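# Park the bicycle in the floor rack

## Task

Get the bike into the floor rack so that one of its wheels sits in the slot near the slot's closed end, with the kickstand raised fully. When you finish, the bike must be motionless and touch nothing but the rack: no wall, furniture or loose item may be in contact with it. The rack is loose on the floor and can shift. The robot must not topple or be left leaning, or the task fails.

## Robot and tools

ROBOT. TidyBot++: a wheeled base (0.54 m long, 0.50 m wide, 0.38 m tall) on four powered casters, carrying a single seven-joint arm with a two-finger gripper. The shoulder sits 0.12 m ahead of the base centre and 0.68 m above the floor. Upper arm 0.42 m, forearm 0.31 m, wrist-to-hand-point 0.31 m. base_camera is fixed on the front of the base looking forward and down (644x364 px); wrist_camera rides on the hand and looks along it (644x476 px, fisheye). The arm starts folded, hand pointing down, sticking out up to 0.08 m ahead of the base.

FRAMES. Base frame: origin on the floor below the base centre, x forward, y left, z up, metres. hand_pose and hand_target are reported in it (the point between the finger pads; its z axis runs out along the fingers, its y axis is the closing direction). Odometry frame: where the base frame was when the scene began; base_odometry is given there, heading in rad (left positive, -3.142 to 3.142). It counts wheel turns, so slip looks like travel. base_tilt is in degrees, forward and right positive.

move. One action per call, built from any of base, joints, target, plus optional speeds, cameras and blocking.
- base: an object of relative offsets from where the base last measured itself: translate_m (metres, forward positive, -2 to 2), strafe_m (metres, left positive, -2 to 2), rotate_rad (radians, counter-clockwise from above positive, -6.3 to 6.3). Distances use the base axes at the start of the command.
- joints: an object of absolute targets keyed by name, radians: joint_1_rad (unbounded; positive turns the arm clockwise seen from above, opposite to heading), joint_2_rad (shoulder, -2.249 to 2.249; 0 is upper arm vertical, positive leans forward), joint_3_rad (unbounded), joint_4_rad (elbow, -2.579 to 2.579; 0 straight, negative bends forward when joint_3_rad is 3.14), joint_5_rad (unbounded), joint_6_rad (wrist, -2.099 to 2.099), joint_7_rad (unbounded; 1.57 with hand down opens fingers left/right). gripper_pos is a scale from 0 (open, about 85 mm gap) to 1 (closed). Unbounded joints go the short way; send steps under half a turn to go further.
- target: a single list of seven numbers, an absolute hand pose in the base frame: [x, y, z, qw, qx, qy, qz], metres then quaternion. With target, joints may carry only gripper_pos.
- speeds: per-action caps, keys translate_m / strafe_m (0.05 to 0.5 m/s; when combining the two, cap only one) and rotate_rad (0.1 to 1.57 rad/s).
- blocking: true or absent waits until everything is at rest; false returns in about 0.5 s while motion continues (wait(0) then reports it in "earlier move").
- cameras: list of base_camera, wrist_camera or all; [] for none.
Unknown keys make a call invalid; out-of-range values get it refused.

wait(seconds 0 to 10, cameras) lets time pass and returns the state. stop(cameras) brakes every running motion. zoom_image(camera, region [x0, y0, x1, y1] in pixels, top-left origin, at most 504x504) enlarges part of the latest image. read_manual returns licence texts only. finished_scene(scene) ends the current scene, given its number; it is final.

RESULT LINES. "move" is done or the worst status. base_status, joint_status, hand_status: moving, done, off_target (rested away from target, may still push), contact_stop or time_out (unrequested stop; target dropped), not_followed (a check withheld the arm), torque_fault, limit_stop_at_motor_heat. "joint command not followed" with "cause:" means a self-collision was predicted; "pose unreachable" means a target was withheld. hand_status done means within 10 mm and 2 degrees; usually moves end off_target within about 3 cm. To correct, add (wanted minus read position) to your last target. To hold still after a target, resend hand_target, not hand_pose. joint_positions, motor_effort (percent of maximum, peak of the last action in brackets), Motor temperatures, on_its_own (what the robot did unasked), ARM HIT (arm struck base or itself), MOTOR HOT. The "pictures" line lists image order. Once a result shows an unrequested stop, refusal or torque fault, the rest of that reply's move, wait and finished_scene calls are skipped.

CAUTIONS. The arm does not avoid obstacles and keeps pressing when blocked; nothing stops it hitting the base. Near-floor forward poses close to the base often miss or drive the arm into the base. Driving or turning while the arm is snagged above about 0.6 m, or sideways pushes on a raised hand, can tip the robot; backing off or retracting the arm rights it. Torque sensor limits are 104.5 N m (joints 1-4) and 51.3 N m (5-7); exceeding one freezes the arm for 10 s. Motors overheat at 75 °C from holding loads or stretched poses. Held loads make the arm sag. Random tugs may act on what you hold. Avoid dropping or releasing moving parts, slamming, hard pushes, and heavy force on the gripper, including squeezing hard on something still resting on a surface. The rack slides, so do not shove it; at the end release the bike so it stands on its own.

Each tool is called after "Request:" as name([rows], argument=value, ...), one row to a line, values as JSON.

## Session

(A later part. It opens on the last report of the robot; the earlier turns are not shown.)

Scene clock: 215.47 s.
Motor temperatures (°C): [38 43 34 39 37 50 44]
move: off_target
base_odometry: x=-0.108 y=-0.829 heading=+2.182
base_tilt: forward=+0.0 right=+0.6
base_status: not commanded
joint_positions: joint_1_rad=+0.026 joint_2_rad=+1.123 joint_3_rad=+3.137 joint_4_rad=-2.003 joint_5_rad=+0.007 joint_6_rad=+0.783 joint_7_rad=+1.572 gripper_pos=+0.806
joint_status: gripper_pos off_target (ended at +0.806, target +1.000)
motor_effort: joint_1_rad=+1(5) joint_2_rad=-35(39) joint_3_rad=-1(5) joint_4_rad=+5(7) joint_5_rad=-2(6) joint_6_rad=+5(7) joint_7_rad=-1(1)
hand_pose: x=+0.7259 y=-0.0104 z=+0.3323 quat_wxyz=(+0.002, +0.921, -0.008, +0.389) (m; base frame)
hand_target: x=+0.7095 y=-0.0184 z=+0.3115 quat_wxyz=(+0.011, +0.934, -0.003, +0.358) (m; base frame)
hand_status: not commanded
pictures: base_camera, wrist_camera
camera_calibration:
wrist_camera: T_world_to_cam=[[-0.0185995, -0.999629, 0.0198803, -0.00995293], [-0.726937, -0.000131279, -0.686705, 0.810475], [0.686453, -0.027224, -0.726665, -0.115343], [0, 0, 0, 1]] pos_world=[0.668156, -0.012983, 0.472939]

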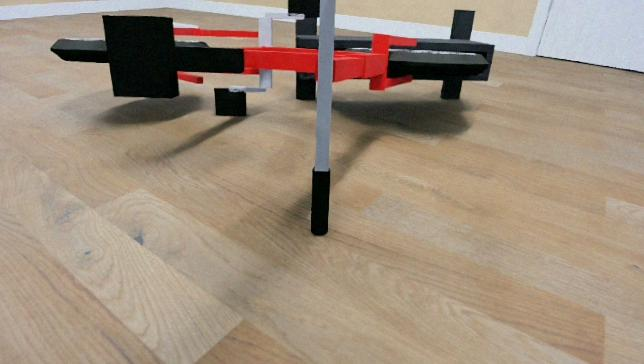

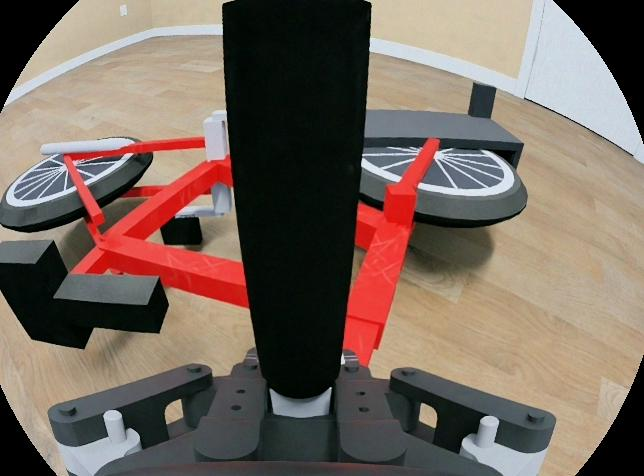

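Request:
move(joints={"joint_1_rad": 0.03, "joint_2_rad": 0.907, "joint_4_rad": -2.03, "joint_6_rad": 0.66}, base={"translate_m": 0.05}, speeds={"translate_m": 0.1})

Scene clock: 217.00 s.
Motor temperatures (°C): [38 43 34 39 37 50 44]
move: off_target
base_odometry: x=-0.136 y=-0.788 heading=+2.182
base_tilt: forward=+0.0 right=+0.6
base_status: done
joint_positions: joint_1_rad=+0.026 joint_2_rad=+1.039 joint_3_rad=+3.136 joint_4_rad=-2.084 joint_5_rad=+0.007 joint_6_rad=+0.655 joint_7_rad=+1.574 gripper_pos=+0.806
joint_status: joint_2_rad off_target (ended at +1.039, target +0.907); joint_4_rad off_target (ended at -2.084, target -2.030); the others done
motor_effort: joint_1_rad=+3(3) joint_2_rad=-55(56) joint_3_rad=+0(2) joint_4_rad=+13(20) joint_5_rad=-3(4) joint_6_rad=+15(16) joint_7_rad=+0(2)
hand_pose: x=+0.6817 y=-0.0087 z=+0.3379 quat_wxyz=(+0.001, +0.944, -0.007, +0.331) (m; base frame)
hand_target: x=+0.7509 y=-0.0167 z=+0.4312 quat_wxyz=(+0.012, +0.908, +0.000, +0.419) (m; base frame)
hand_status: not commanded
pictures: base_camera, wrist_camera
camera_calibration:
wrist_camera: T_world_to_cam=[[-0.0128123, -0.999704, 0.0206638, -0.0134116], [-0.806317, -0.00189202, -0.59148, 0.804165], [0.591344, -0.0242398, -0.806055, 0.0107366], [0, 0, 0, 1]] pos_world=[0.641891, -0.0116259, 0.484579]

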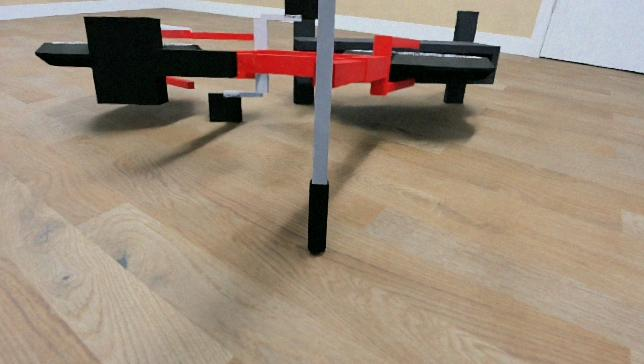

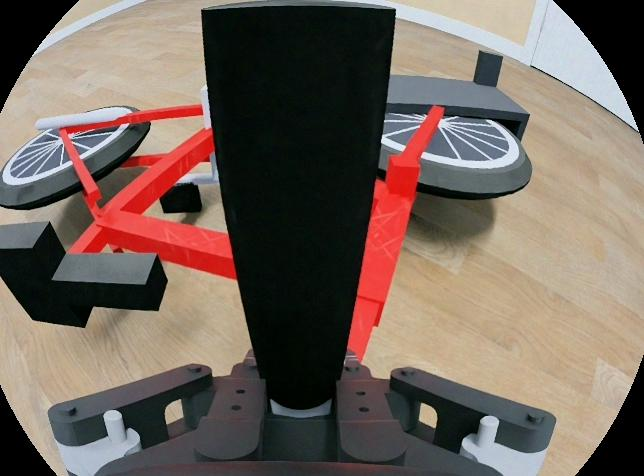

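Request:
move(joints={"joint_1_rad": 0.03, "joint_2_rad": 0.82, "joint_4_rad": -1.99, "joint_6_rad": 0.66})

Scene clock: 218.00 s.
Motor temperatures (°C): [38 43 34 39 37 50 44]
move: off_target
base_odometry: x=-0.136 y=-0.788 heading=+2.182
base_tilt: forward=+0.0 right=+0.6
base_status: not commanded
joint_positions: joint_1_rad=+0.020 joint_2_rad=+0.985 joint_3_rad=+3.136 joint_4_rad=-2.068 joint_5_rad=+0.007 joint_6_rad=+0.616 joint_7_rad=+1.574 gripper_pos=+0.806
joint_status: joint_2_rad off_target (ended at +0.985, target +0.820); joint_4_rad off_target (ended at -2.068, target -1.990); the others done
motor_effort: joint_1_rad=+3(5) joint_2_rad=-63(65) joint_3_rad=+2(3) joint_4_rad=+19(19) joint_5_rad=-4(4) joint_6_rad=+22(22) joint_7_rad=+0(1)
hand_pose: x=+0.6994 y=-0.0054 z=+0.3646 quat_wxyz=(+0.000, +0.938, -0.004, +0.346) (m; base frame)
hand_target: x=+0.7892 y=-0.0178 z=+0.5012 quat_wxyz=(+0.013, +0.880, +0.000, +0.476) (m; base frame)
hand_status: not commanded
pictures: base_camera, wrist_camera
camera_calibration:
wrist_camera: T_world_to_cam=[[-0.00695143, -0.999756, 0.0209683, -0.0145936], [-0.787296, -0.00745657, -0.61653, 0.830021], [0.616536, -0.020794, -0.787052, -0.00263457], [0, 0, 0, 1]] pos_world=[0.654995, -0.00845573, 0.509966]

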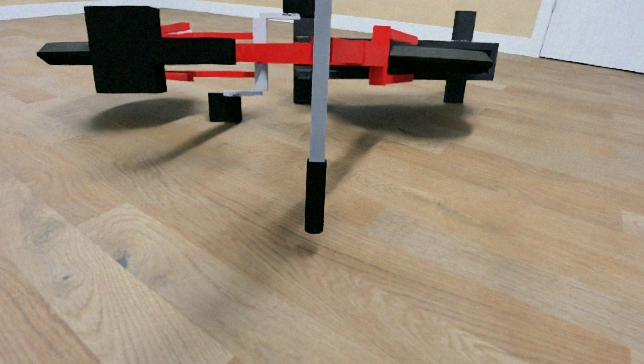

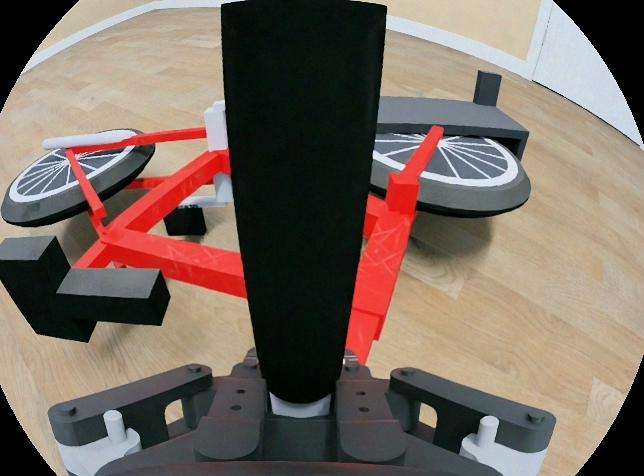

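Request:
move(joints={"joint_1_rad": 0.03, "joint_2_rad": 0.68, "joint_4_rad": -1.99, "joint_6_rad": 0.62}, base={"translate_m": 0.065}, speeds={"translate_m": 0.1})

Scene clock: 219.57 s.
Motor temperatures (°C): [38 43 34 39 37 51 44]
move: off_target
base_odometry: x=-0.174 y=-0.734 heading=+2.182
base_tilt: forward=+0.0 right=+0.6
base_status: done
joint_positions: joint_1_rad=+0.009 joint_2_rad=+0.791 joint_3_rad=+3.131 joint_4_rad=-2.051 joint_5_rad=+0.007 joint_6_rad=+0.561 joint_7_rad=+1.584 gripper_pos=+0.806
joint_status: joint_2_rad off_target (ended at +0.791, target +0.680); joint_4_rad off_target (ended at -2.051, target -1.990); the others done
motor_effort: joint_1_rad=+5(7) joint_2_rad=-55(65) joint_3_rad=+3(4) joint_4_rad=+21(32) joint_5_rad=-5(7) joint_6_rad=+19(27) joint_7_rad=-1(3)
hand_pose: x=+0.7468 y=+0.0032 z=+0.4745 quat_wxyz=(-0.001, +0.909, +0.007, +0.417) (m; base frame)
hand_target: x=+0.8024 y=-0.0182 z=+0.5854 quat_wxyz=(+0.015, +0.855, +0.000, +0.519) (m; base frame)
hand_status: not commanded
pictures: base_camera, wrist_camera
camera_calibration:
wrist_camera: T_world_to_cam=[[0.0104052, -0.99957, 0.0274178, -0.0240231], [-0.682504, -0.0271386, -0.730378, 0.910936], [0.730808, -0.011113, -0.682493, -0.0801351], [0, 0, 0, 1]] pos_world=[0.680531, -0.000181727, 0.611294]

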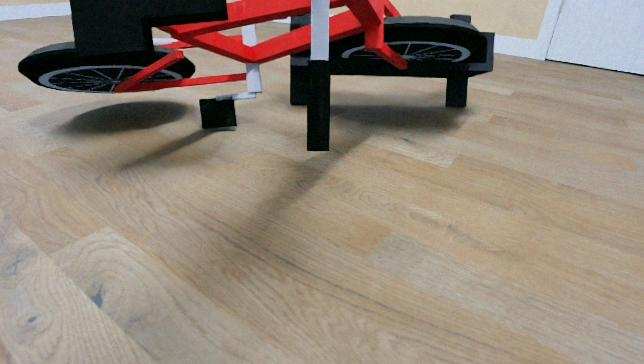

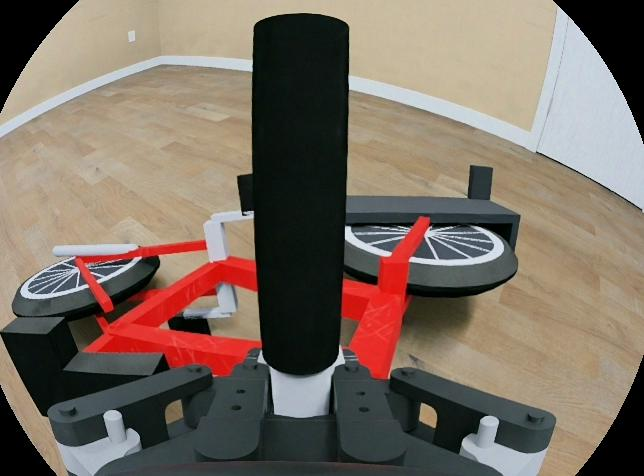

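Request:
move(joints={"joint_1_rad": 0.02, "joint_2_rad": 0.52, "joint_4_rad": -1.97, "joint_6_rad": 0.44}, base={"translate_m": 0.09}, speeds={"translate_m": 0.1})

Scene clock: 221.27 s.
Motor temperatures (°C): [38 43 34 39 37 51 44]
move: off_target
base_odometry: x=-0.225 y=-0.661 heading=+2.182
base_tilt: forward=+0.0 right=+0.6
base_status: done
joint_positions: joint_1_rad=-0.004 joint_2_rad=+0.618 joint_3_rad=+3.125 joint_4_rad=-2.108 joint_5_rad=+0.007 joint_6_rad=+0.376 joint_7_rad=+1.585 gripper_pos=+0.806
joint_status: joint_2_rad off_target (ended at +0.618, target +0.520); joint_4_rad off_target (ended at -2.108, target -1.970); the others done
motor_effort: joint_1_rad=+5(8) joint_2_rad=-49(56) joint_3_rad=+3(7) joint_4_rad=+38(41) joint_5_rad=-4(8) joint_6_rad=+25(27) joint_7_rad=-1(2)
hand_pose: x=+0.7107 y=+0.0139 z=+0.5186 quat_wxyz=(-0.005, +0.923, +0.016, +0.386) (m; base frame)
hand_target: x=+0.7948 y=-0.0112 z=+0.6535 quat_wxyz=(+0.012, +0.855, +0.004, +0.519) (m; base frame)
hand_status: not commanded
pictures: base_camera, wrist_camera
camera_calibration:
wrist_camera: T_world_to_cam=[[0.0316878, -0.999142, 0.0266589, -0.0289286], [-0.730348, -0.0413552, -0.681822, 0.927875], [0.68234, 0.00213511, -0.731032, 0.0358711], [0, 0, 0, 1]] pos_world=[0.654112, 0.0093921, 0.65964]

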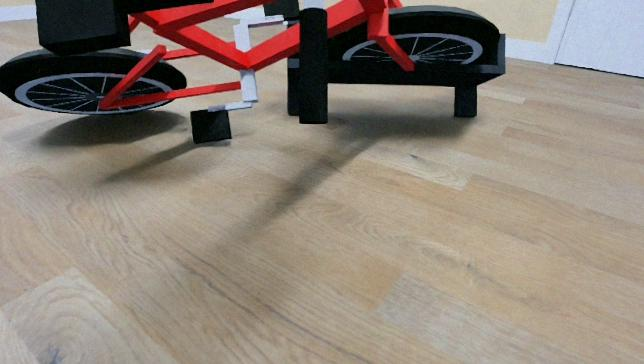

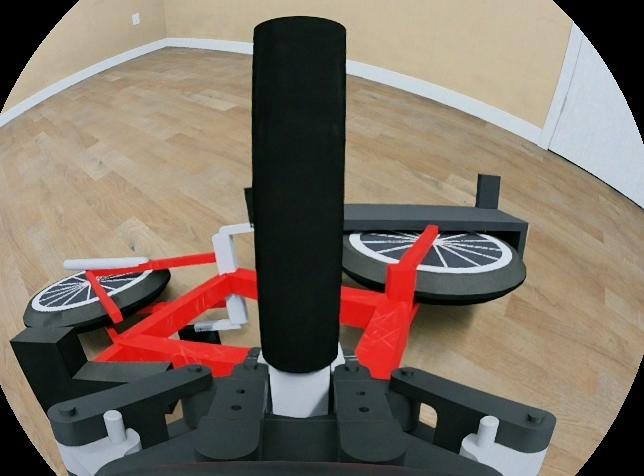

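Request:
move(joints={"joint_1_rad": 0.02, "joint_2_rad": 0.42, "joint_4_rad": -1.90, "joint_6_rad": 0.34}, base={"translate_m": 0.05}, speeds={"translate_m": 0.1})

Scene clock: 222.70 s.
Motor temperatures (°C): [38 43 34 39 37 51 44]
move: off_target
base_odometry: x=-0.253 y=-0.620 heading=+2.181
base_tilt: forward=+0.0 right=+0.6
base_status: done
joint_positions: joint_1_rad=-0.010 joint_2_rad=+0.530 joint_3_rad=+3.121 joint_4_rad=-2.018 joint_5_rad=+0.007 joint_6_rad=+0.274 joint_7_rad=+1.585 gripper_pos=+0.806
joint_status: joint_2_rad off_target (ended at +0.530, target +0.420); joint_4_rad off_target (ended at -2.018, target -1.900); the others done
motor_effort: joint_1_rad=+4(8) joint_2_rad=-51(56) joint_3_rad=+4(7) joint_4_rad=+37(45) joint_5_rad=-4(5) joint_6_rad=+24(29) joint_7_rad=-1(2)
hand_pose: x=+0.7445 y=+0.0200 z=+0.5832 quat_wxyz=(-0.007, +0.907, +0.020, +0.420) (m; base frame)
hand_target: x=+0.8062 y=-0.0114 z=+0.7280 quat_wxyz=(+0.013, +0.836, +0.004, +0.549) (m; base frame)
hand_status: not commanded
pictures: base_camera, wrist_camera
camera_calibration:
wrist_camera: T_world_to_cam=[[0.0385482, -0.998885, 0.0272661, -0.0310521], [-0.67593, -0.0461621, -0.735519, 0.987724], [0.735957, 0.00992298, -0.676956, -0.0115875], [0, 0, 0, 1]] pos_world=[0.677357, 0.0146929, 0.719492]

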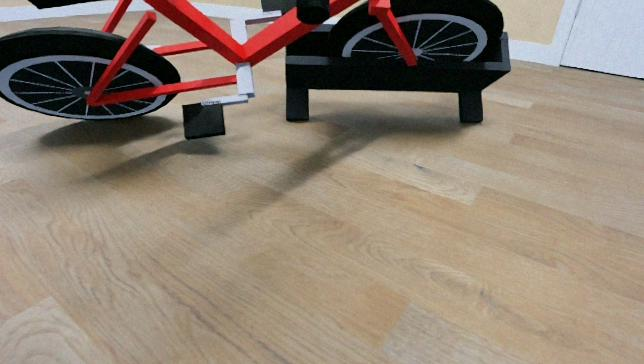

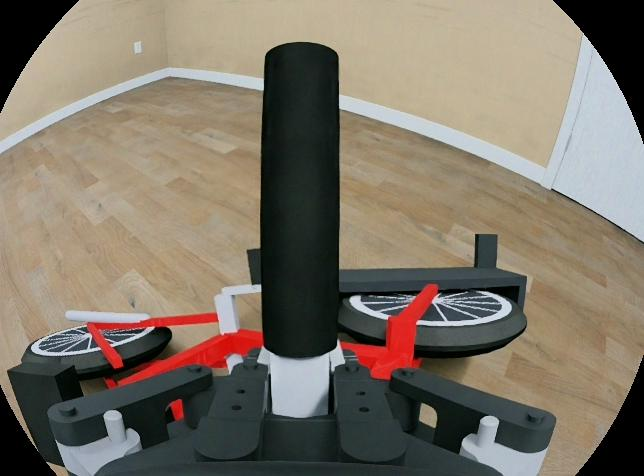

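Request:
move(joints={"joint_1_rad": 0.02, "joint_2_rad": 0.34, "joint_4_rad": -1.83, "joint_6_rad": 0.22}, base={"translate_m": 0.08}, speeds={"translate_m": 0.1})

Scene clock: 224.17 s.
Motor temperatures (°C): [38 43 34 39 37 51 44]
move: off_target
base_odometry: x=-0.299 y=-0.554 heading=+2.181
base_tilt: forward=+0.0 right=+0.6
base_status: done
joint_positions: joint_1_rad=-0.015 joint_2_rad=+0.453 joint_3_rad=+3.116 joint_4_rad=-1.942 joint_5_rad=+0.007 joint_6_rad=+0.161 joint_7_rad=+1.585 gripper_pos=+0.806
joint_status: joint_2_rad off_target (ended at +0.453, target +0.340); joint_4_rad off_target (ended at -1.942, target -1.830); the others done
motor_effort: joint_1_rad=+8(9) joint_2_rad=-52(56) joint_3_rad=+6(8) joint_4_rad=+39(42) joint_5_rad=-3(5) joint_6_rad=+25(27) joint_7_rad=-1(1)
hand_pose: x=+0.7611 y=+0.0265 z=+0.6379 quat_wxyz=(-0.009, +0.898, +0.024, +0.438) (m; base frame)
hand_target: x=+0.8080 y=-0.0114 z=+0.7859 quat_wxyz=(+0.013, +0.828, +0.004, +0.561) (m; base frame)
hand_status: not commanded
pictures: base_camera, wrist_camera
camera_calibration:
wrist_camera: T_world_to_cam=[[0.0470528, -0.99851, 0.0276216, -0.0334543], [-0.645657, -0.0515013, -0.761889, 1.03335], [0.762176, 0.0180149, -0.647119, -0.0260267], [0, 0, 0, 1]] pos_world=[0.6886, 0.0202832, 0.771378]

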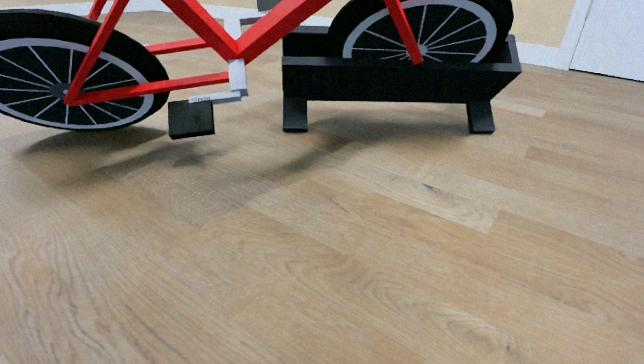

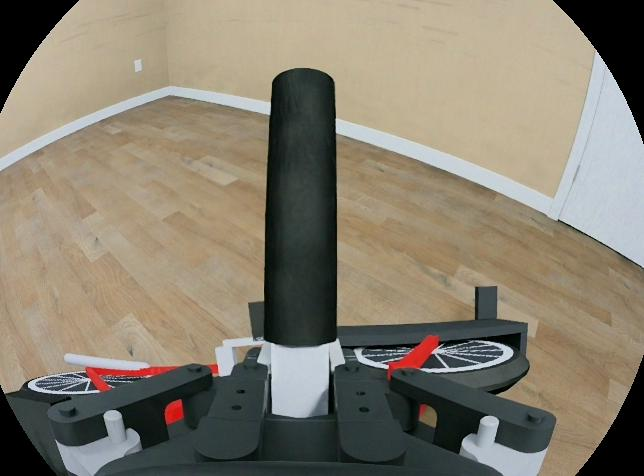

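Request:
move(joints={"joint_1_rad": 0.02, "joint_2_rad": 0.38, "joint_4_rad": -1.85, "joint_6_rad": 0.15}, base={"translate_m": 0.08}, speeds={"translate_m": 0.1})

Scene clock: 225.67 s.
Motor temperatures (°C): [38 43 34 39 37 51 44]
move: off_target
base_odometry: x=-0.344 y=-0.489 heading=+2.181
base_tilt: forward=+0.0 right=+0.6
base_status: done
joint_positions: joint_1_rad=-0.008 joint_2_rad=+0.420 joint_3_rad=+3.118 joint_4_rad=-1.911 joint_5_rad=+0.007 joint_6_rad=+0.132 joint_7_rad=+1.585 gripper_pos=+0.806
joint_status: joint_2_rad off_target (ended at +0.420, target +0.380); joint_4_rad off_target (ended at -1.911, target -1.850); the others done
motor_effort: joint_1_rad=+5(10) joint_2_rad=-38(53) joint_3_rad=+4(8) joint_4_rad=+30(40) joint_5_rad=-5(5) joint_6_rad=+17(26) joint_7_rad=-1(2)
hand_pose: x=+0.7695 y=+0.0212 z=+0.6664 quat_wxyz=(-0.007, +0.891, +0.021, +0.454) (m; base frame)
hand_target: x=+0.7953 y=-0.0112 z=+0.7283 quat_wxyz=(+0.012, +0.862, +0.004, +0.506) (m; base frame)
hand_status: not commanded
pictures: base_camera, wrist_camera
camera_calibration:
wrist_camera: T_world_to_cam=[[0.0375932, -0.998855, 0.0295721, -0.0339517], [-0.619395, -0.0465139, -0.7837, 1.05449], [0.784179, 0.011145, -0.620435, -0.0484187], [0, 0, 0, 1]] pos_world=[0.692392, 0.0156753, 0.797369]

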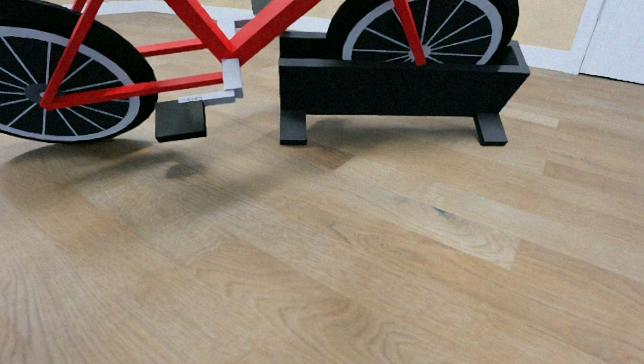

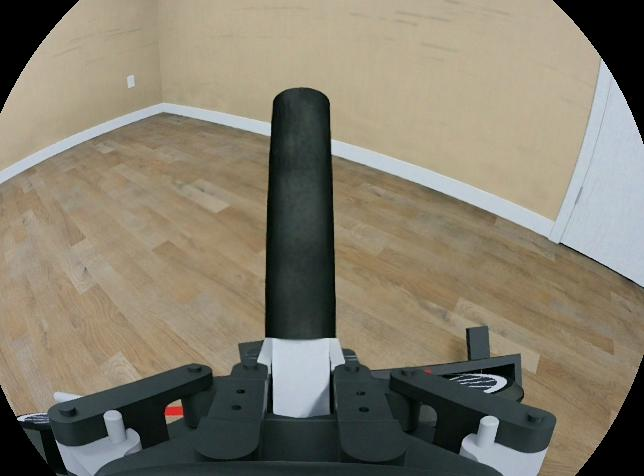

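Request:
move(joints={"joint_1_rad": 0.02, "joint_2_rad": 0.37, "joint_4_rad": -1.87, "joint_6_rad": 0.10}, base={"translate_m": 0.07}, speeds={"translate_m": 0.1})

Scene clock: 226.97 s.
Motor temperatures (°C): [38 43 34 39 37 51 44]
move: done
base_odometry: x=-0.384 y=-0.431 heading=+2.181
base_tilt: forward=+0.0 right=+0.6
base_status: done
joint_positions: joint_1_rad=-0.012 joint_2_rad=+0.385 joint_3_rad=+3.116 joint_4_rad=-1.904 joint_5_rad=+0.007 joint_6_rad=+0.098 joint_7_rad=+1.585 gripper_pos=+0.806
joint_status: all done
motor_effort: joint_1_rad=+8(9) joint_2_rad=-32(39) joint_3_rad=+7(8) joint_4_rad=+25(31) joint_5_rad=-4(5) joint_6_rad=+13(18) joint_7_rad=-1(1)
hand_pose: x=+0.7663 y=+0.0248 z=+0.6843 quat_wxyz=(-0.008, +0.889, +0.023, +0.458) (m; base frame)
hand_target: x=+0.7798 y=-0.0109 z=+0.7113 quat_wxyz=(+0.011, +0.877, +0.005, +0.480) (m; base frame)
hand_status: not commanded
pictures: base_camera, wrist_camera
camera_calibration:
wrist_camera: T_world_to_cam=[[0.0431245, -0.998624, 0.0298273, -0.0351965], [-0.61219, -0.0500067, -0.789127, 1.065], [0.789533, 0.0157707, -0.613505, -0.0438173], [0, 0, 0, 1]] pos_world=[0.688096, 0.0188001, 0.814589]

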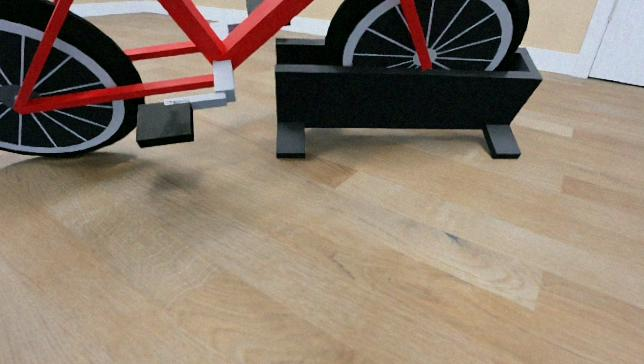

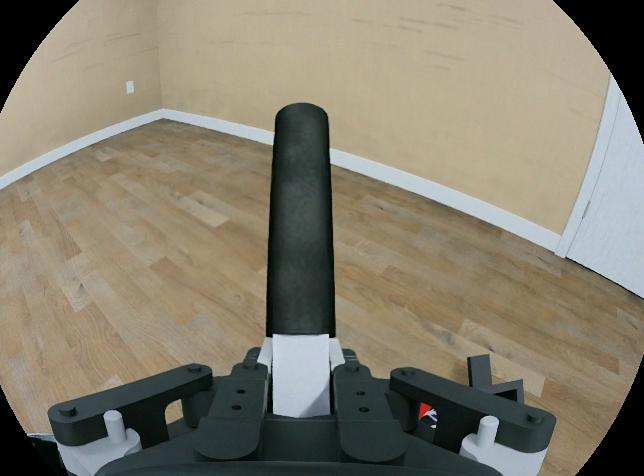

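Request:
move(joints={"joint_1_rad": 0.01, "joint_2_rad": 0.385, "joint_4_rad": -1.89, "joint_6_rad": 0.09}, base={"translate_m": 0.05}, speeds={"translate_m": 0.1})

Request:
zoom_image(camera="base_camera", region=[240, 0, 644, 200])

Scene clock: 228.10 s.
Motor temperatures (°C): [38 43 34 39 37 51 44]
move: done
base_odometry: x=-0.413 y=-0.390 heading=+2.181
base_tilt: forward=+0.0 right=+0.6
base_status: done
joint_positions: joint_1_rad=-0.017 joint_2_rad=+0.374 joint_3_rad=+3.116 joint_4_rad=-1.900 joint_5_rad=+0.007 joint_6_rad=+0.098 joint_7_rad=+1.585 gripper_pos=+0.806
joint_status: all done
motor_effort: joint_1_rad=+7(8) joint_2_rad=-27(33) joint_3_rad=+6(7) joint_4_rad=+21(27) joint_5_rad=-3(4) joint_6_rad=+10(15) joint_7_rad=+0(1)
hand_pose: x=+0.7678 y=+0.0280 z=+0.6935 quat_wxyz=(-0.009, +0.885, +0.025, +0.464) (m; base frame)
hand_target: x=+0.7710 y=-0.0042 z=+0.6889 quat_wxyz=(+0.008, +0.888, +0.009, +0.460) (m; base frame)
hand_status: not commanded
pictures: base_camera, wrist_camera
camera_calibration:
wrist_camera: T_world_to_cam=[[0.0475514, -0.998414, 0.0301415, -0.0359231], [-0.599956, -0.0526741, -0.798297, 1.07032], [0.798619, 0.0198766, -0.601509, -0.0548733], [0, 0, 0, 1]] pos_world=[0.687677, 0.0216028, 0.822511]

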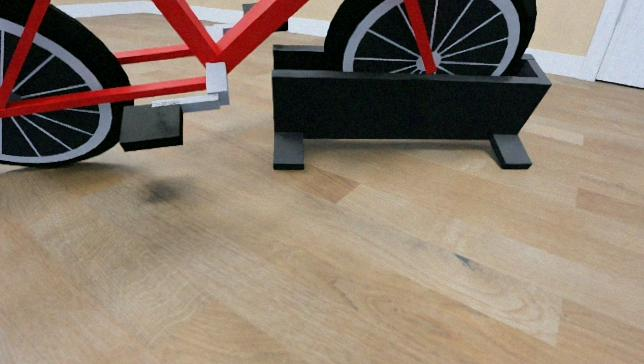

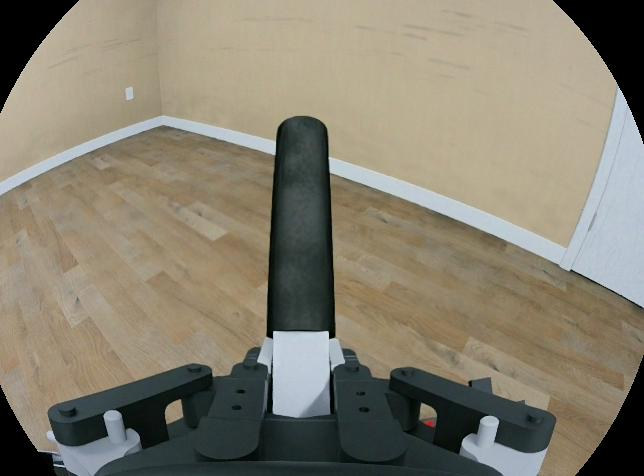

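Scaled by 1.248.

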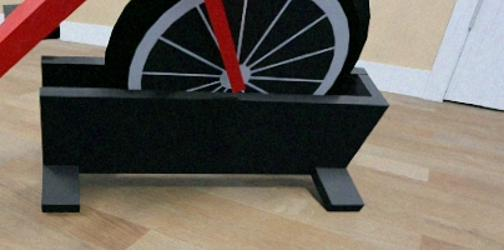

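Request:
move(joints={"joint_1_rad": 0.0, "joint_2_rad": 0.40, "joint_4_rad": -1.89, "joint_6_rad": 0.06}, base={"translate_m": 0.06}, speeds={"translate_m": 0.1})

Request:
zoom_image(camera="base_camera", region=[240, 0, 644, 200])

Scene clock: 229.50 s.
Motor temperatures (°C): [38 43 34 39 37 51 44]
move: done
base_odometry: x=-0.447 y=-0.341 heading=+2.181
base_tilt: forward=+0.0 right=+0.6
base_status: done
joint_positions: joint_1_rad=-0.023 joint_2_rad=+0.374 joint_3_rad=+3.116 joint_4_rad=-1.884 joint_5_rad=+0.007 joint_6_rad=+0.092 joint_7_rad=+1.585 gripper_pos=+0.806
joint_status: all done
motor_effort: joint_1_rad=+6(8) joint_2_rad=-25(30) joint_3_rad=+5(7) joint_4_rad=+17(24) joint_5_rad=-2(4) joint_6_rad=+7(12) joint_7_rad=+0(1)
hand_pose: x=+0.7723 y=+0.0319 z=+0.6998 quat_wxyz=(-0.010, +0.883, +0.028, +0.469) (m; base frame)
hand_target: x=+0.7654 y=+0.0023 z=+0.6716 quat_wxyz=(+0.006, +0.898, +0.014, +0.440) (m; base frame)
hand_status: not commanded
pictures: base_camera, wrist_camera
camera_calibration:
wrist_camera: T_world_to_cam=[[0.0529118, -0.998142, 0.0302015, -0.0366274], [-0.591865, -0.0557054, -0.80411, 1.07624], [0.804299, 0.0246718, -0.593713, -0.0646972], [0, 0, 0, 1]] pos_world=[0.690961, 0.0249891, 0.828108]

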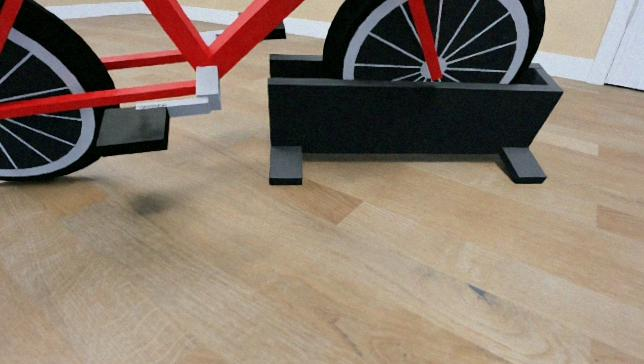

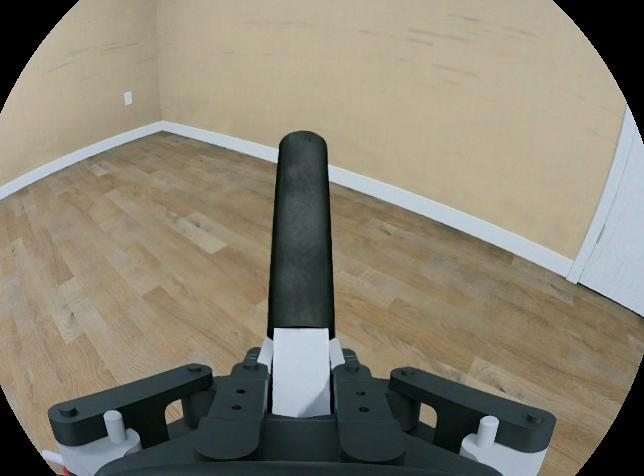

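Scaled by 1.248.

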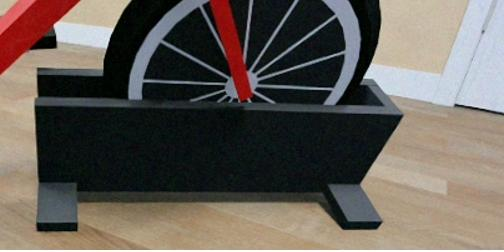

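Request:
move(joints={"joint_1_rad": -0.015, "joint_2_rad": 0.41, "joint_4_rad": -1.88, "joint_6_rad": 0.05}, base={"translate_m": 0.06}, speeds={"translate_m": 0.1})

Request:
zoom_image(camera="base_camera", region=[240, 0, 644, 200])

Scene clock: 230.83 s.
Motor temperatures (°C): [38 43 34 39 37 51 44]
move: done
base_odometry: x=-0.481 y=-0.292 heading=+2.181
base_tilt: forward=+0.0 right=+0.6
base_status: done
joint_positions: joint_1_rad=-0.029 joint_2_rad=+0.383 joint_3_rad=+3.116 joint_4_rad=-1.869 joint_5_rad=+0.007 joint_6_rad=+0.090 joint_7_rad=+1.585 gripper_pos=+0.806
joint_status: all done
motor_effort: joint_1_rad=+5(6) joint_2_rad=-28(31) joint_3_rad=+4(6) joint_4_rad=+15(20) joint_5_rad=-2(3) joint_6_rad=+6(9) joint_7_rad=+0(1)
hand_pose: x=+0.7777 y=+0.0359 z=+0.7007 quat_wxyz=(-0.012, +0.882, +0.030, +0.470) (m; base frame)
hand_target: x=+0.7673 y=+0.0120 z=+0.6675 quat_wxyz=(+0.002, +0.900, +0.020, +0.436) (m; base frame)
hand_status: not commanded
pictures: base_camera, wrist_camera
camera_calibration:
wrist_camera: T_world_to_cam=[[0.0583881, -0.99784, 0.0300894, -0.0371673], [-0.588309, -0.0587442, -0.806499, 1.07943], [0.806525, 0.0293881, -0.590469, -0.0728247], [0, 0, 0, 1]] pos_world=[0.695946, 0.0284636, 0.828681]

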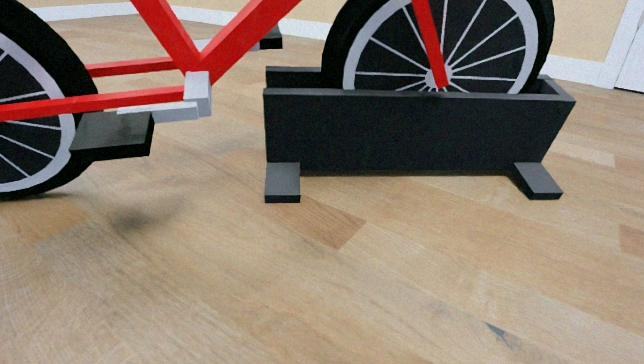

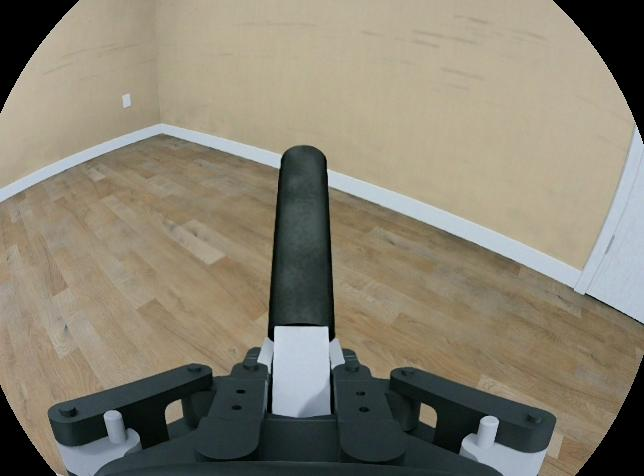

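Scaled by 1.248.

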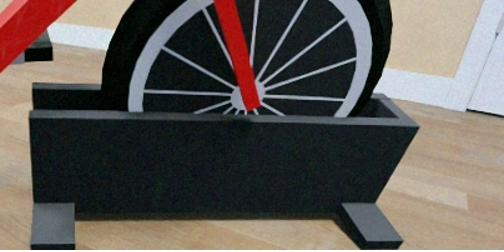

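Request:
move(joints={"joint_1_rad": -0.02, "joint_2_rad": 0.41, "joint_4_rad": -1.87, "joint_6_rad": 0.05}, base={"translate_m": 0.06}, speeds={"translate_m": 0.1})

Request:
zoom_image(camera="base_camera", region=[240, 0, 644, 200])

Scene clock: 232.10 s.
Motor temperatures (°C): [38 43 34 40 37 51 44]
move: done
base_odometry: x=-0.516 y=-0.242 heading=+2.181
base_tilt: forward=+0.0 right=+0.6
base_status: done
joint_positions: joint_1_rad=-0.034 joint_2_rad=+0.385 joint_3_rad=+3.116 joint_4_rad=-1.862 joint_5_rad=+0.007 joint_6_rad=+0.073 joint_7_rad=+1.585 gripper_pos=+0.807
joint_status: all done
motor_effort: joint_1_rad=+5(6) joint_2_rad=-27(31) joint_3_rad=+3(5) joint_4_rad=+16(20) joint_5_rad=-4(4) joint_6_rad=+11(13) joint_7_rad=-1(1)
hand_pose: x=+0.7771 y=+0.0390 z=+0.6985 quat_wxyz=(-0.013, +0.885, +0.033, +0.465) (m; base frame)
hand_target: x=+0.7711 y=+0.0154 z=+0.6723 quat_wxyz=(+0.001, +0.898, +0.023, +0.440) (m; base frame)
hand_status: not commanded
pictures: base_camera, wrist_camera
camera_calibration:
wrist_camera: T_world_to_cam=[[0.0635502, -0.997526, 0.0300467, -0.0379623], [-0.598071, -0.0621695, -0.799028, 1.0799], [0.798919, 0.0328083, -0.600543, -0.060877], [0, 0, 0, 1]] pos_world=[0.696904, 0.0312656, 0.82745]

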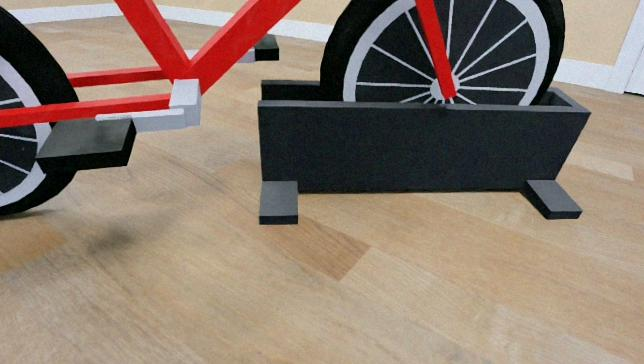

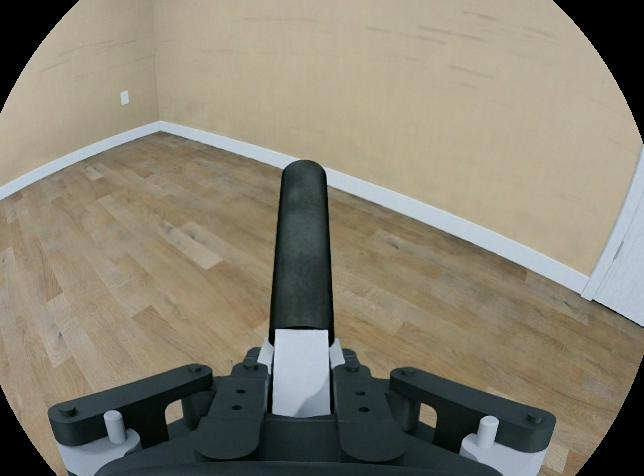

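Scaled by 1.248.

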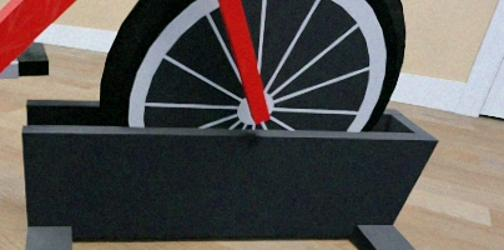

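Request:
move(joints={"joint_1_rad": -0.045, "joint_2_rad": 0.395, "joint_4_rad": -1.87, "joint_6_rad": 0.075})

Request:
zoom_image(camera="base_camera", region=[0, 0, 400, 250])

Scene clock: 233.00 s.
Motor temperatures (°C): [38 43 34 40 37 51 44]
move: done
base_odometry: x=-0.516 y=-0.242 heading=+2.181
base_tilt: forward=+0.0 right=+0.6
base_status: not commanded
joint_positions: joint_1_rad=-0.040 joint_2_rad=+0.385 joint_3_rad=+3.123 joint_4_rad=-1.862 joint_5_rad=+0.007 joint_6_rad=+0.073 joint_7_rad=+1.585 gripper_pos=+0.807
joint_status: all done
motor_effort: joint_1_rad=+1(5) joint_2_rad=-27(28) joint_3_rad=+1(3) joint_4_rad=+16(17) joint_5_rad=-3(4) joint_6_rad=+11(13) joint_7_rad=-1(1)
hand_pose: x=+0.7771 y=+0.0395 z=+0.6985 quat_wxyz=(-0.012, +0.885, +0.033, +0.465) (m; base frame)
hand_target: x=+0.7752 y=+0.0319 z=+0.6884 quat_wxyz=(-0.004, +0.888, +0.033, +0.458) (m; base frame)
hand_status: not commanded
pictures: base_camera, wrist_camera
camera_calibration:
wrist_camera: T_world_to_cam=[[0.0642487, -0.997406, 0.0324631, -0.0396938], [-0.597885, -0.0645182, -0.798981, 1.07987], [0.799003, 0.0319243, -0.600479, -0.0610274], [0, 0, 0, 1]] pos_world=[0.696949, 0.0320286, 0.827439]

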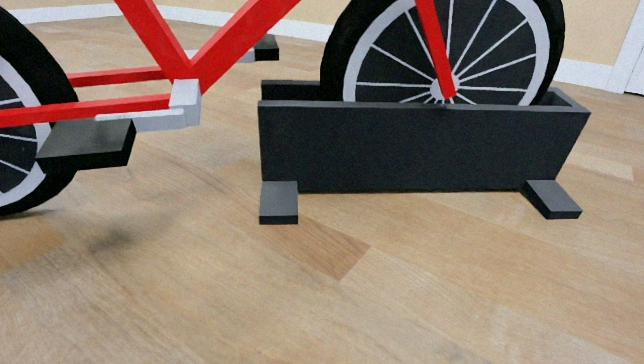

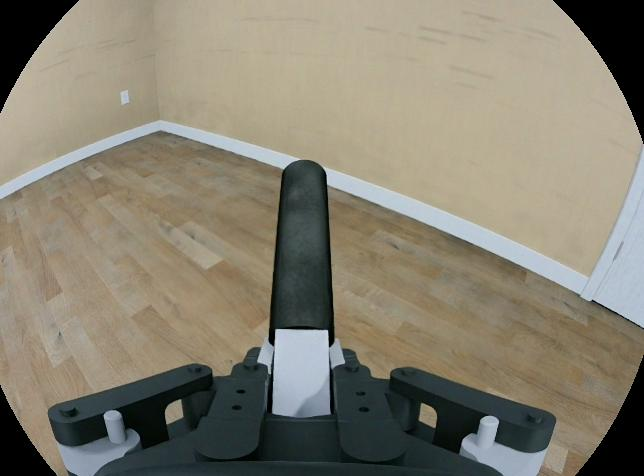

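Scaled by 1.260.

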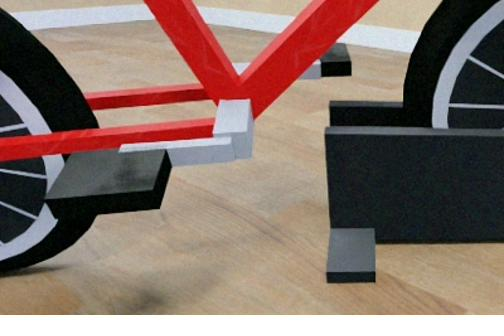

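Request:
move(base={"translate_m": 0.035}, speeds={"translate_m": 0.1})

Request:
zoom_image(camera="base_camera", region=[240, 0, 644, 240])

Scene clock: 234.10 s.
Motor temperatures (°C): [38 43 34 40 37 51 44]
move: done
base_odometry: x=-0.536 y=-0.213 heading=+2.180
base_tilt: forward=+0.0 right=+0.6
base_status: done
joint_positions: joint_1_rad=-0.043 joint_2_rad=+0.387 joint_3_rad=+3.123 joint_4_rad=-1.865 joint_5_rad=+0.007 joint_6_rad=+0.073 joint_7_rad=+1.585 gripper_pos=+0.807
joint_status: not commanded
motor_effort: joint_1_rad=+2(3) joint_2_rad=-29(35) joint_3_rad=+2(2) joint_4_rad=+17(20) joint_5_rad=-3(3) joint_6_rad=+12(14) joint_7_rad=+0(1)
hand_pose: x=+0.7759 y=+0.0414 z=+0.6955 quat_wxyz=(-0.013, +0.886, +0.035, +0.462) (m; base frame)
hand_target: x=+0.7752 y=+0.0319 z=+0.6884 quat_wxyz=(-0.004, +0.888, +0.033, +0.458) (m; base frame)
hand_status: not commanded
pictures: base_camera, wrist_camera
camera_calibration:
wrist_camera: T_world_to_cam=[[0.0674053, -0.9972, 0.0323891, -0.0400312], [-0.601973, -0.0665358, -0.79574, 1.07782], [0.795667, 0.0341397, -0.604772, -0.0564132], [0, 0, 0, 1]] pos_world=[0.696402, 0.0337204, 0.824843]

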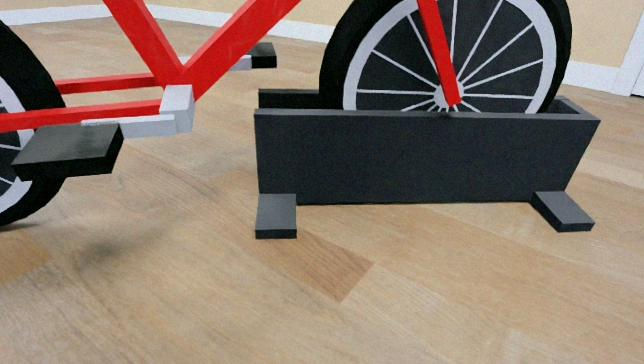

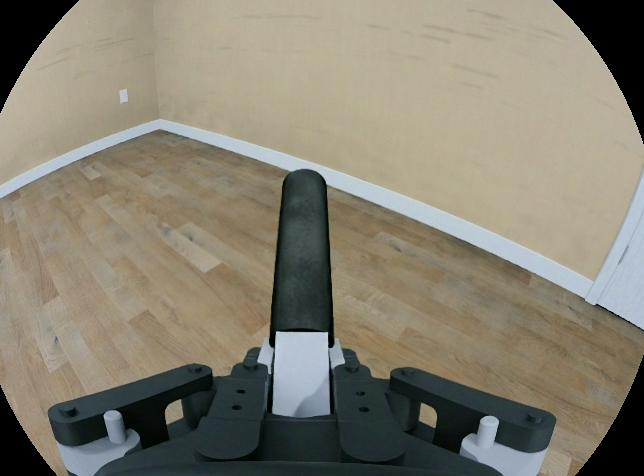

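Scaled by 1.248.

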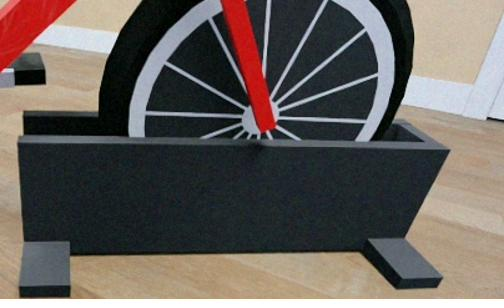

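Request:
move(joints={"gripper_pos": 0.6})

Request:
move(joints={"gripper_pos": 0.0})

Scene clock: 236.17 s.
Motor temperatures (°C): [38 43 34 40 37 51 44]
move: done
base_odometry: x=-0.536 y=-0.213 heading=+2.180
base_tilt: forward=+0.0 right=+0.6
base_status: not commanded
joint_positions: joint_1_rad=-0.052 joint_2_rad=+0.387 joint_3_rad=+3.132 joint_4_rad=-1.865 joint_5_rad=+0.007 joint_6_rad=+0.073 joint_7_rad=+1.585 gripper_pos=+0.600
joint_status: all done
motor_effort: joint_1_rad=+0(5) joint_2_rad=-32(33) joint_3_rad=+0(4) joint_4_rad=+18(19) joint_5_rad=-2(3) joint_6_rad=+7(12) joint_7_rad=+1(1)
hand_pose: x=+0.7760 y=+0.0418 z=+0.6953 quat_wxyz=(-0.011, +0.886, +0.036, +0.463) (m; base frame)
hand_target: x=+0.7752 y=+0.0319 z=+0.6884 quat_wxyz=(-0.004, +0.888, +0.033, +0.458) (m; base frame)
hand_status: not commanded
pictures: base_camera, wrist_camera
camera_calibration:
wrist_camera: T_world_to_cam=[[0.0679858, -0.997041, 0.0358686, -0.0424674], [-0.601625, -0.0696499, -0.795736, 1.07772], [0.79588, 0.0325193, -0.60458, -0.0568551], [0, 0, 0, 1]] pos_world=[0.69652, 0.0345702, 0.824731]

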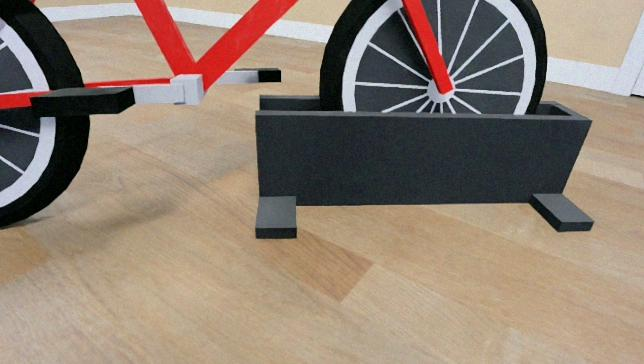

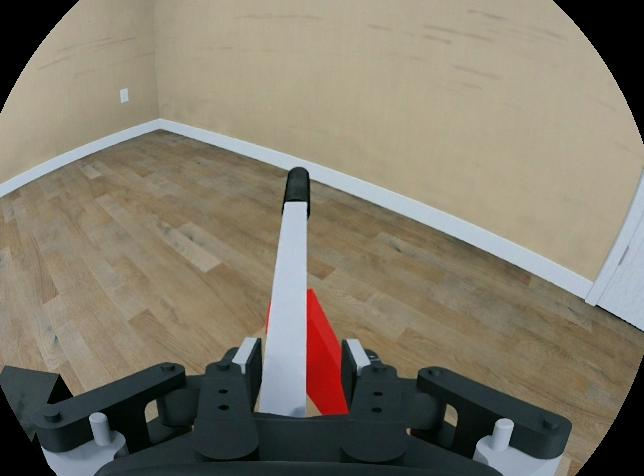

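Scene clock: 237.03 s.
Motor temperatures (°C): [38 43 34 40 37 51 44]
move: done
base_odometry: x=-0.536 y=-0.213 heading=+2.180
base_tilt: forward=+0.0 right=+0.6
base_status: not commanded
joint_positions: joint_1_rad=-0.052 joint_2_rad=+0.387 joint_3_rad=+3.132 joint_4_rad=-1.865 joint_5_rad=+0.007 joint_6_rad=+0.073 joint_7_rad=+1.585 gripper_pos=+0.000
joint_status: all done
motor_effort: joint_1_rad=+0(0) joint_2_rad=-32(32) joint_3_rad=-1(1) joint_4_rad=+18(18) joint_5_rad=-2(2) joint_6_rad=+7(7) joint_7_rad=+1(1)
hand_pose: x=+0.7760 y=+0.0418 z=+0.6953 quat_wxyz=(-0.011, +0.886, +0.036, +0.463) (m; base frame)
hand_target: x=+0.7752 y=+0.0319 z=+0.6884 quat_wxyz=(-0.004, +0.888, +0.033, +0.458) (m; base frame)
hand_status: not commanded
pictures: base_camera, wrist_camera
camera_calibration:
wrist_camera: T_world_to_cam=[[0.0679858, -0.997041, 0.0358686, -0.0424674], [-0.601625, -0.0696499, -0.795736, 1.07772], [0.79588, 0.0325193, -0.60458, -0.0568551], [0, 0, 0, 1]] pos_world=[0.69652, 0.0345702, 0.824731]

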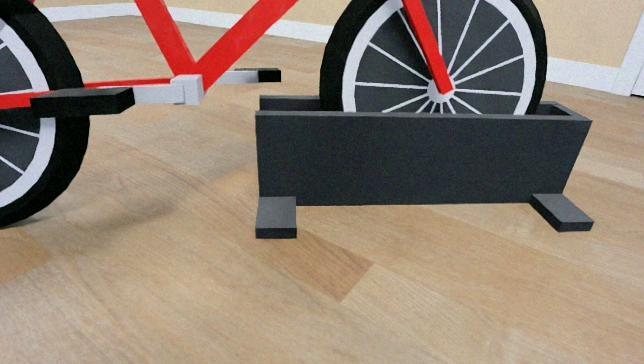

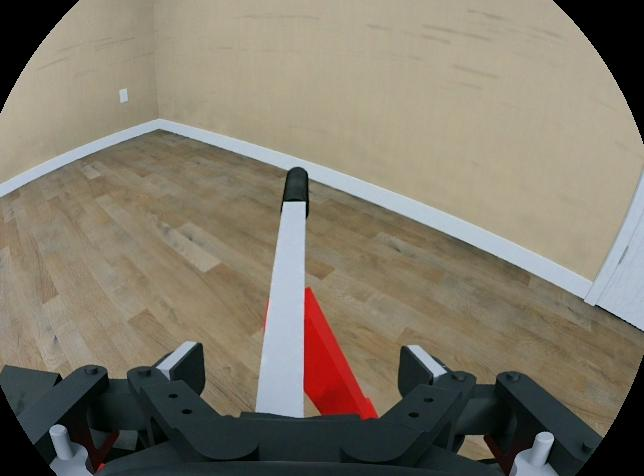

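Request:
move(joints={"joint_1_rad": -0.055, "joint_2_rad": 0.06, "joint_4_rad": -1.76, "joint_6_rad": -0.53})

Scene clock: 239.10 s.
Motor temperatures (°C): [38 43 34 40 37 51 44]
move: done
base_odometry: x=-0.536 y=-0.213 heading=+2.180
base_tilt: forward=+0.0 right=+0.6
base_status: not commanded
joint_positions: joint_1_rad=-0.052 joint_2_rad=+0.073 joint_3_rad=+3.132 joint_4_rad=-1.764 joint_5_rad=+0.007 joint_6_rad=-0.472 joint_7_rad=+1.585 gripper_pos=+0.000
joint_status: all done
motor_effort: joint_1_rad=+0(1) joint_2_rad=-22(34) joint_3_rad=+0(1) joint_4_rad=+20(21) joint_5_rad=-1(2) joint_6_rad=+7(7) joint_7_rad=+1(1)
hand_pose: x=+0.6821 y=+0.0352 z=+0.8096 quat_wxyz=(-0.007, +0.914, +0.037, +0.405) (m; base frame)
hand_target: x=+0.6694 y=+0.0325 z=+0.8055 quat_wxyz=(-0.005, +0.922, +0.040, +0.385) (m; base frame)
hand_status: not commanded
pictures: base_camera, wrist_camera
camera_calibration:
wrist_camera: T_world_to_cam=[[0.0704515, -0.996731, 0.0395488, -0.0513999], [-0.698588, -0.0776015, -0.711303, 1.10968], [0.712047, 0.0224841, -0.701772, 0.223416], [0, 0, 0, 1]] pos_world=[0.619748, 0.0298577, 0.948139]

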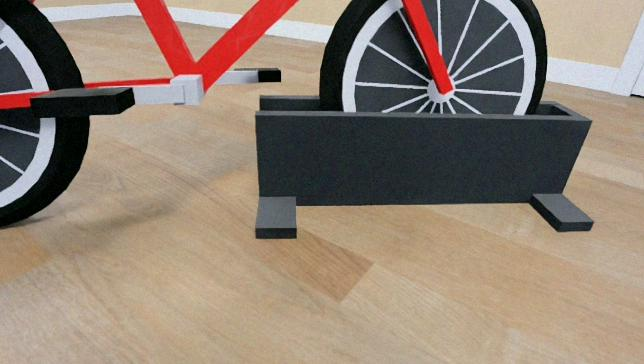

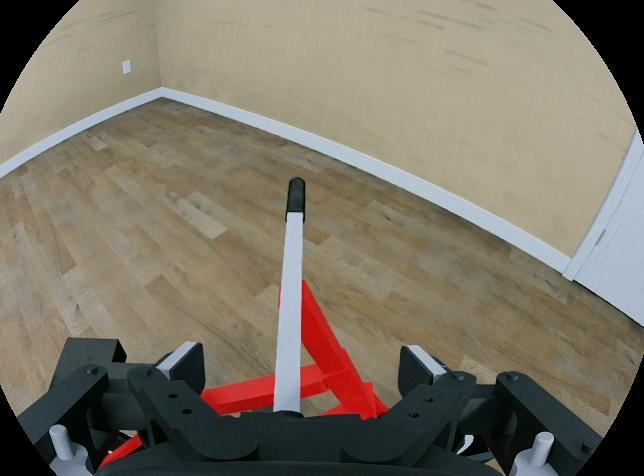

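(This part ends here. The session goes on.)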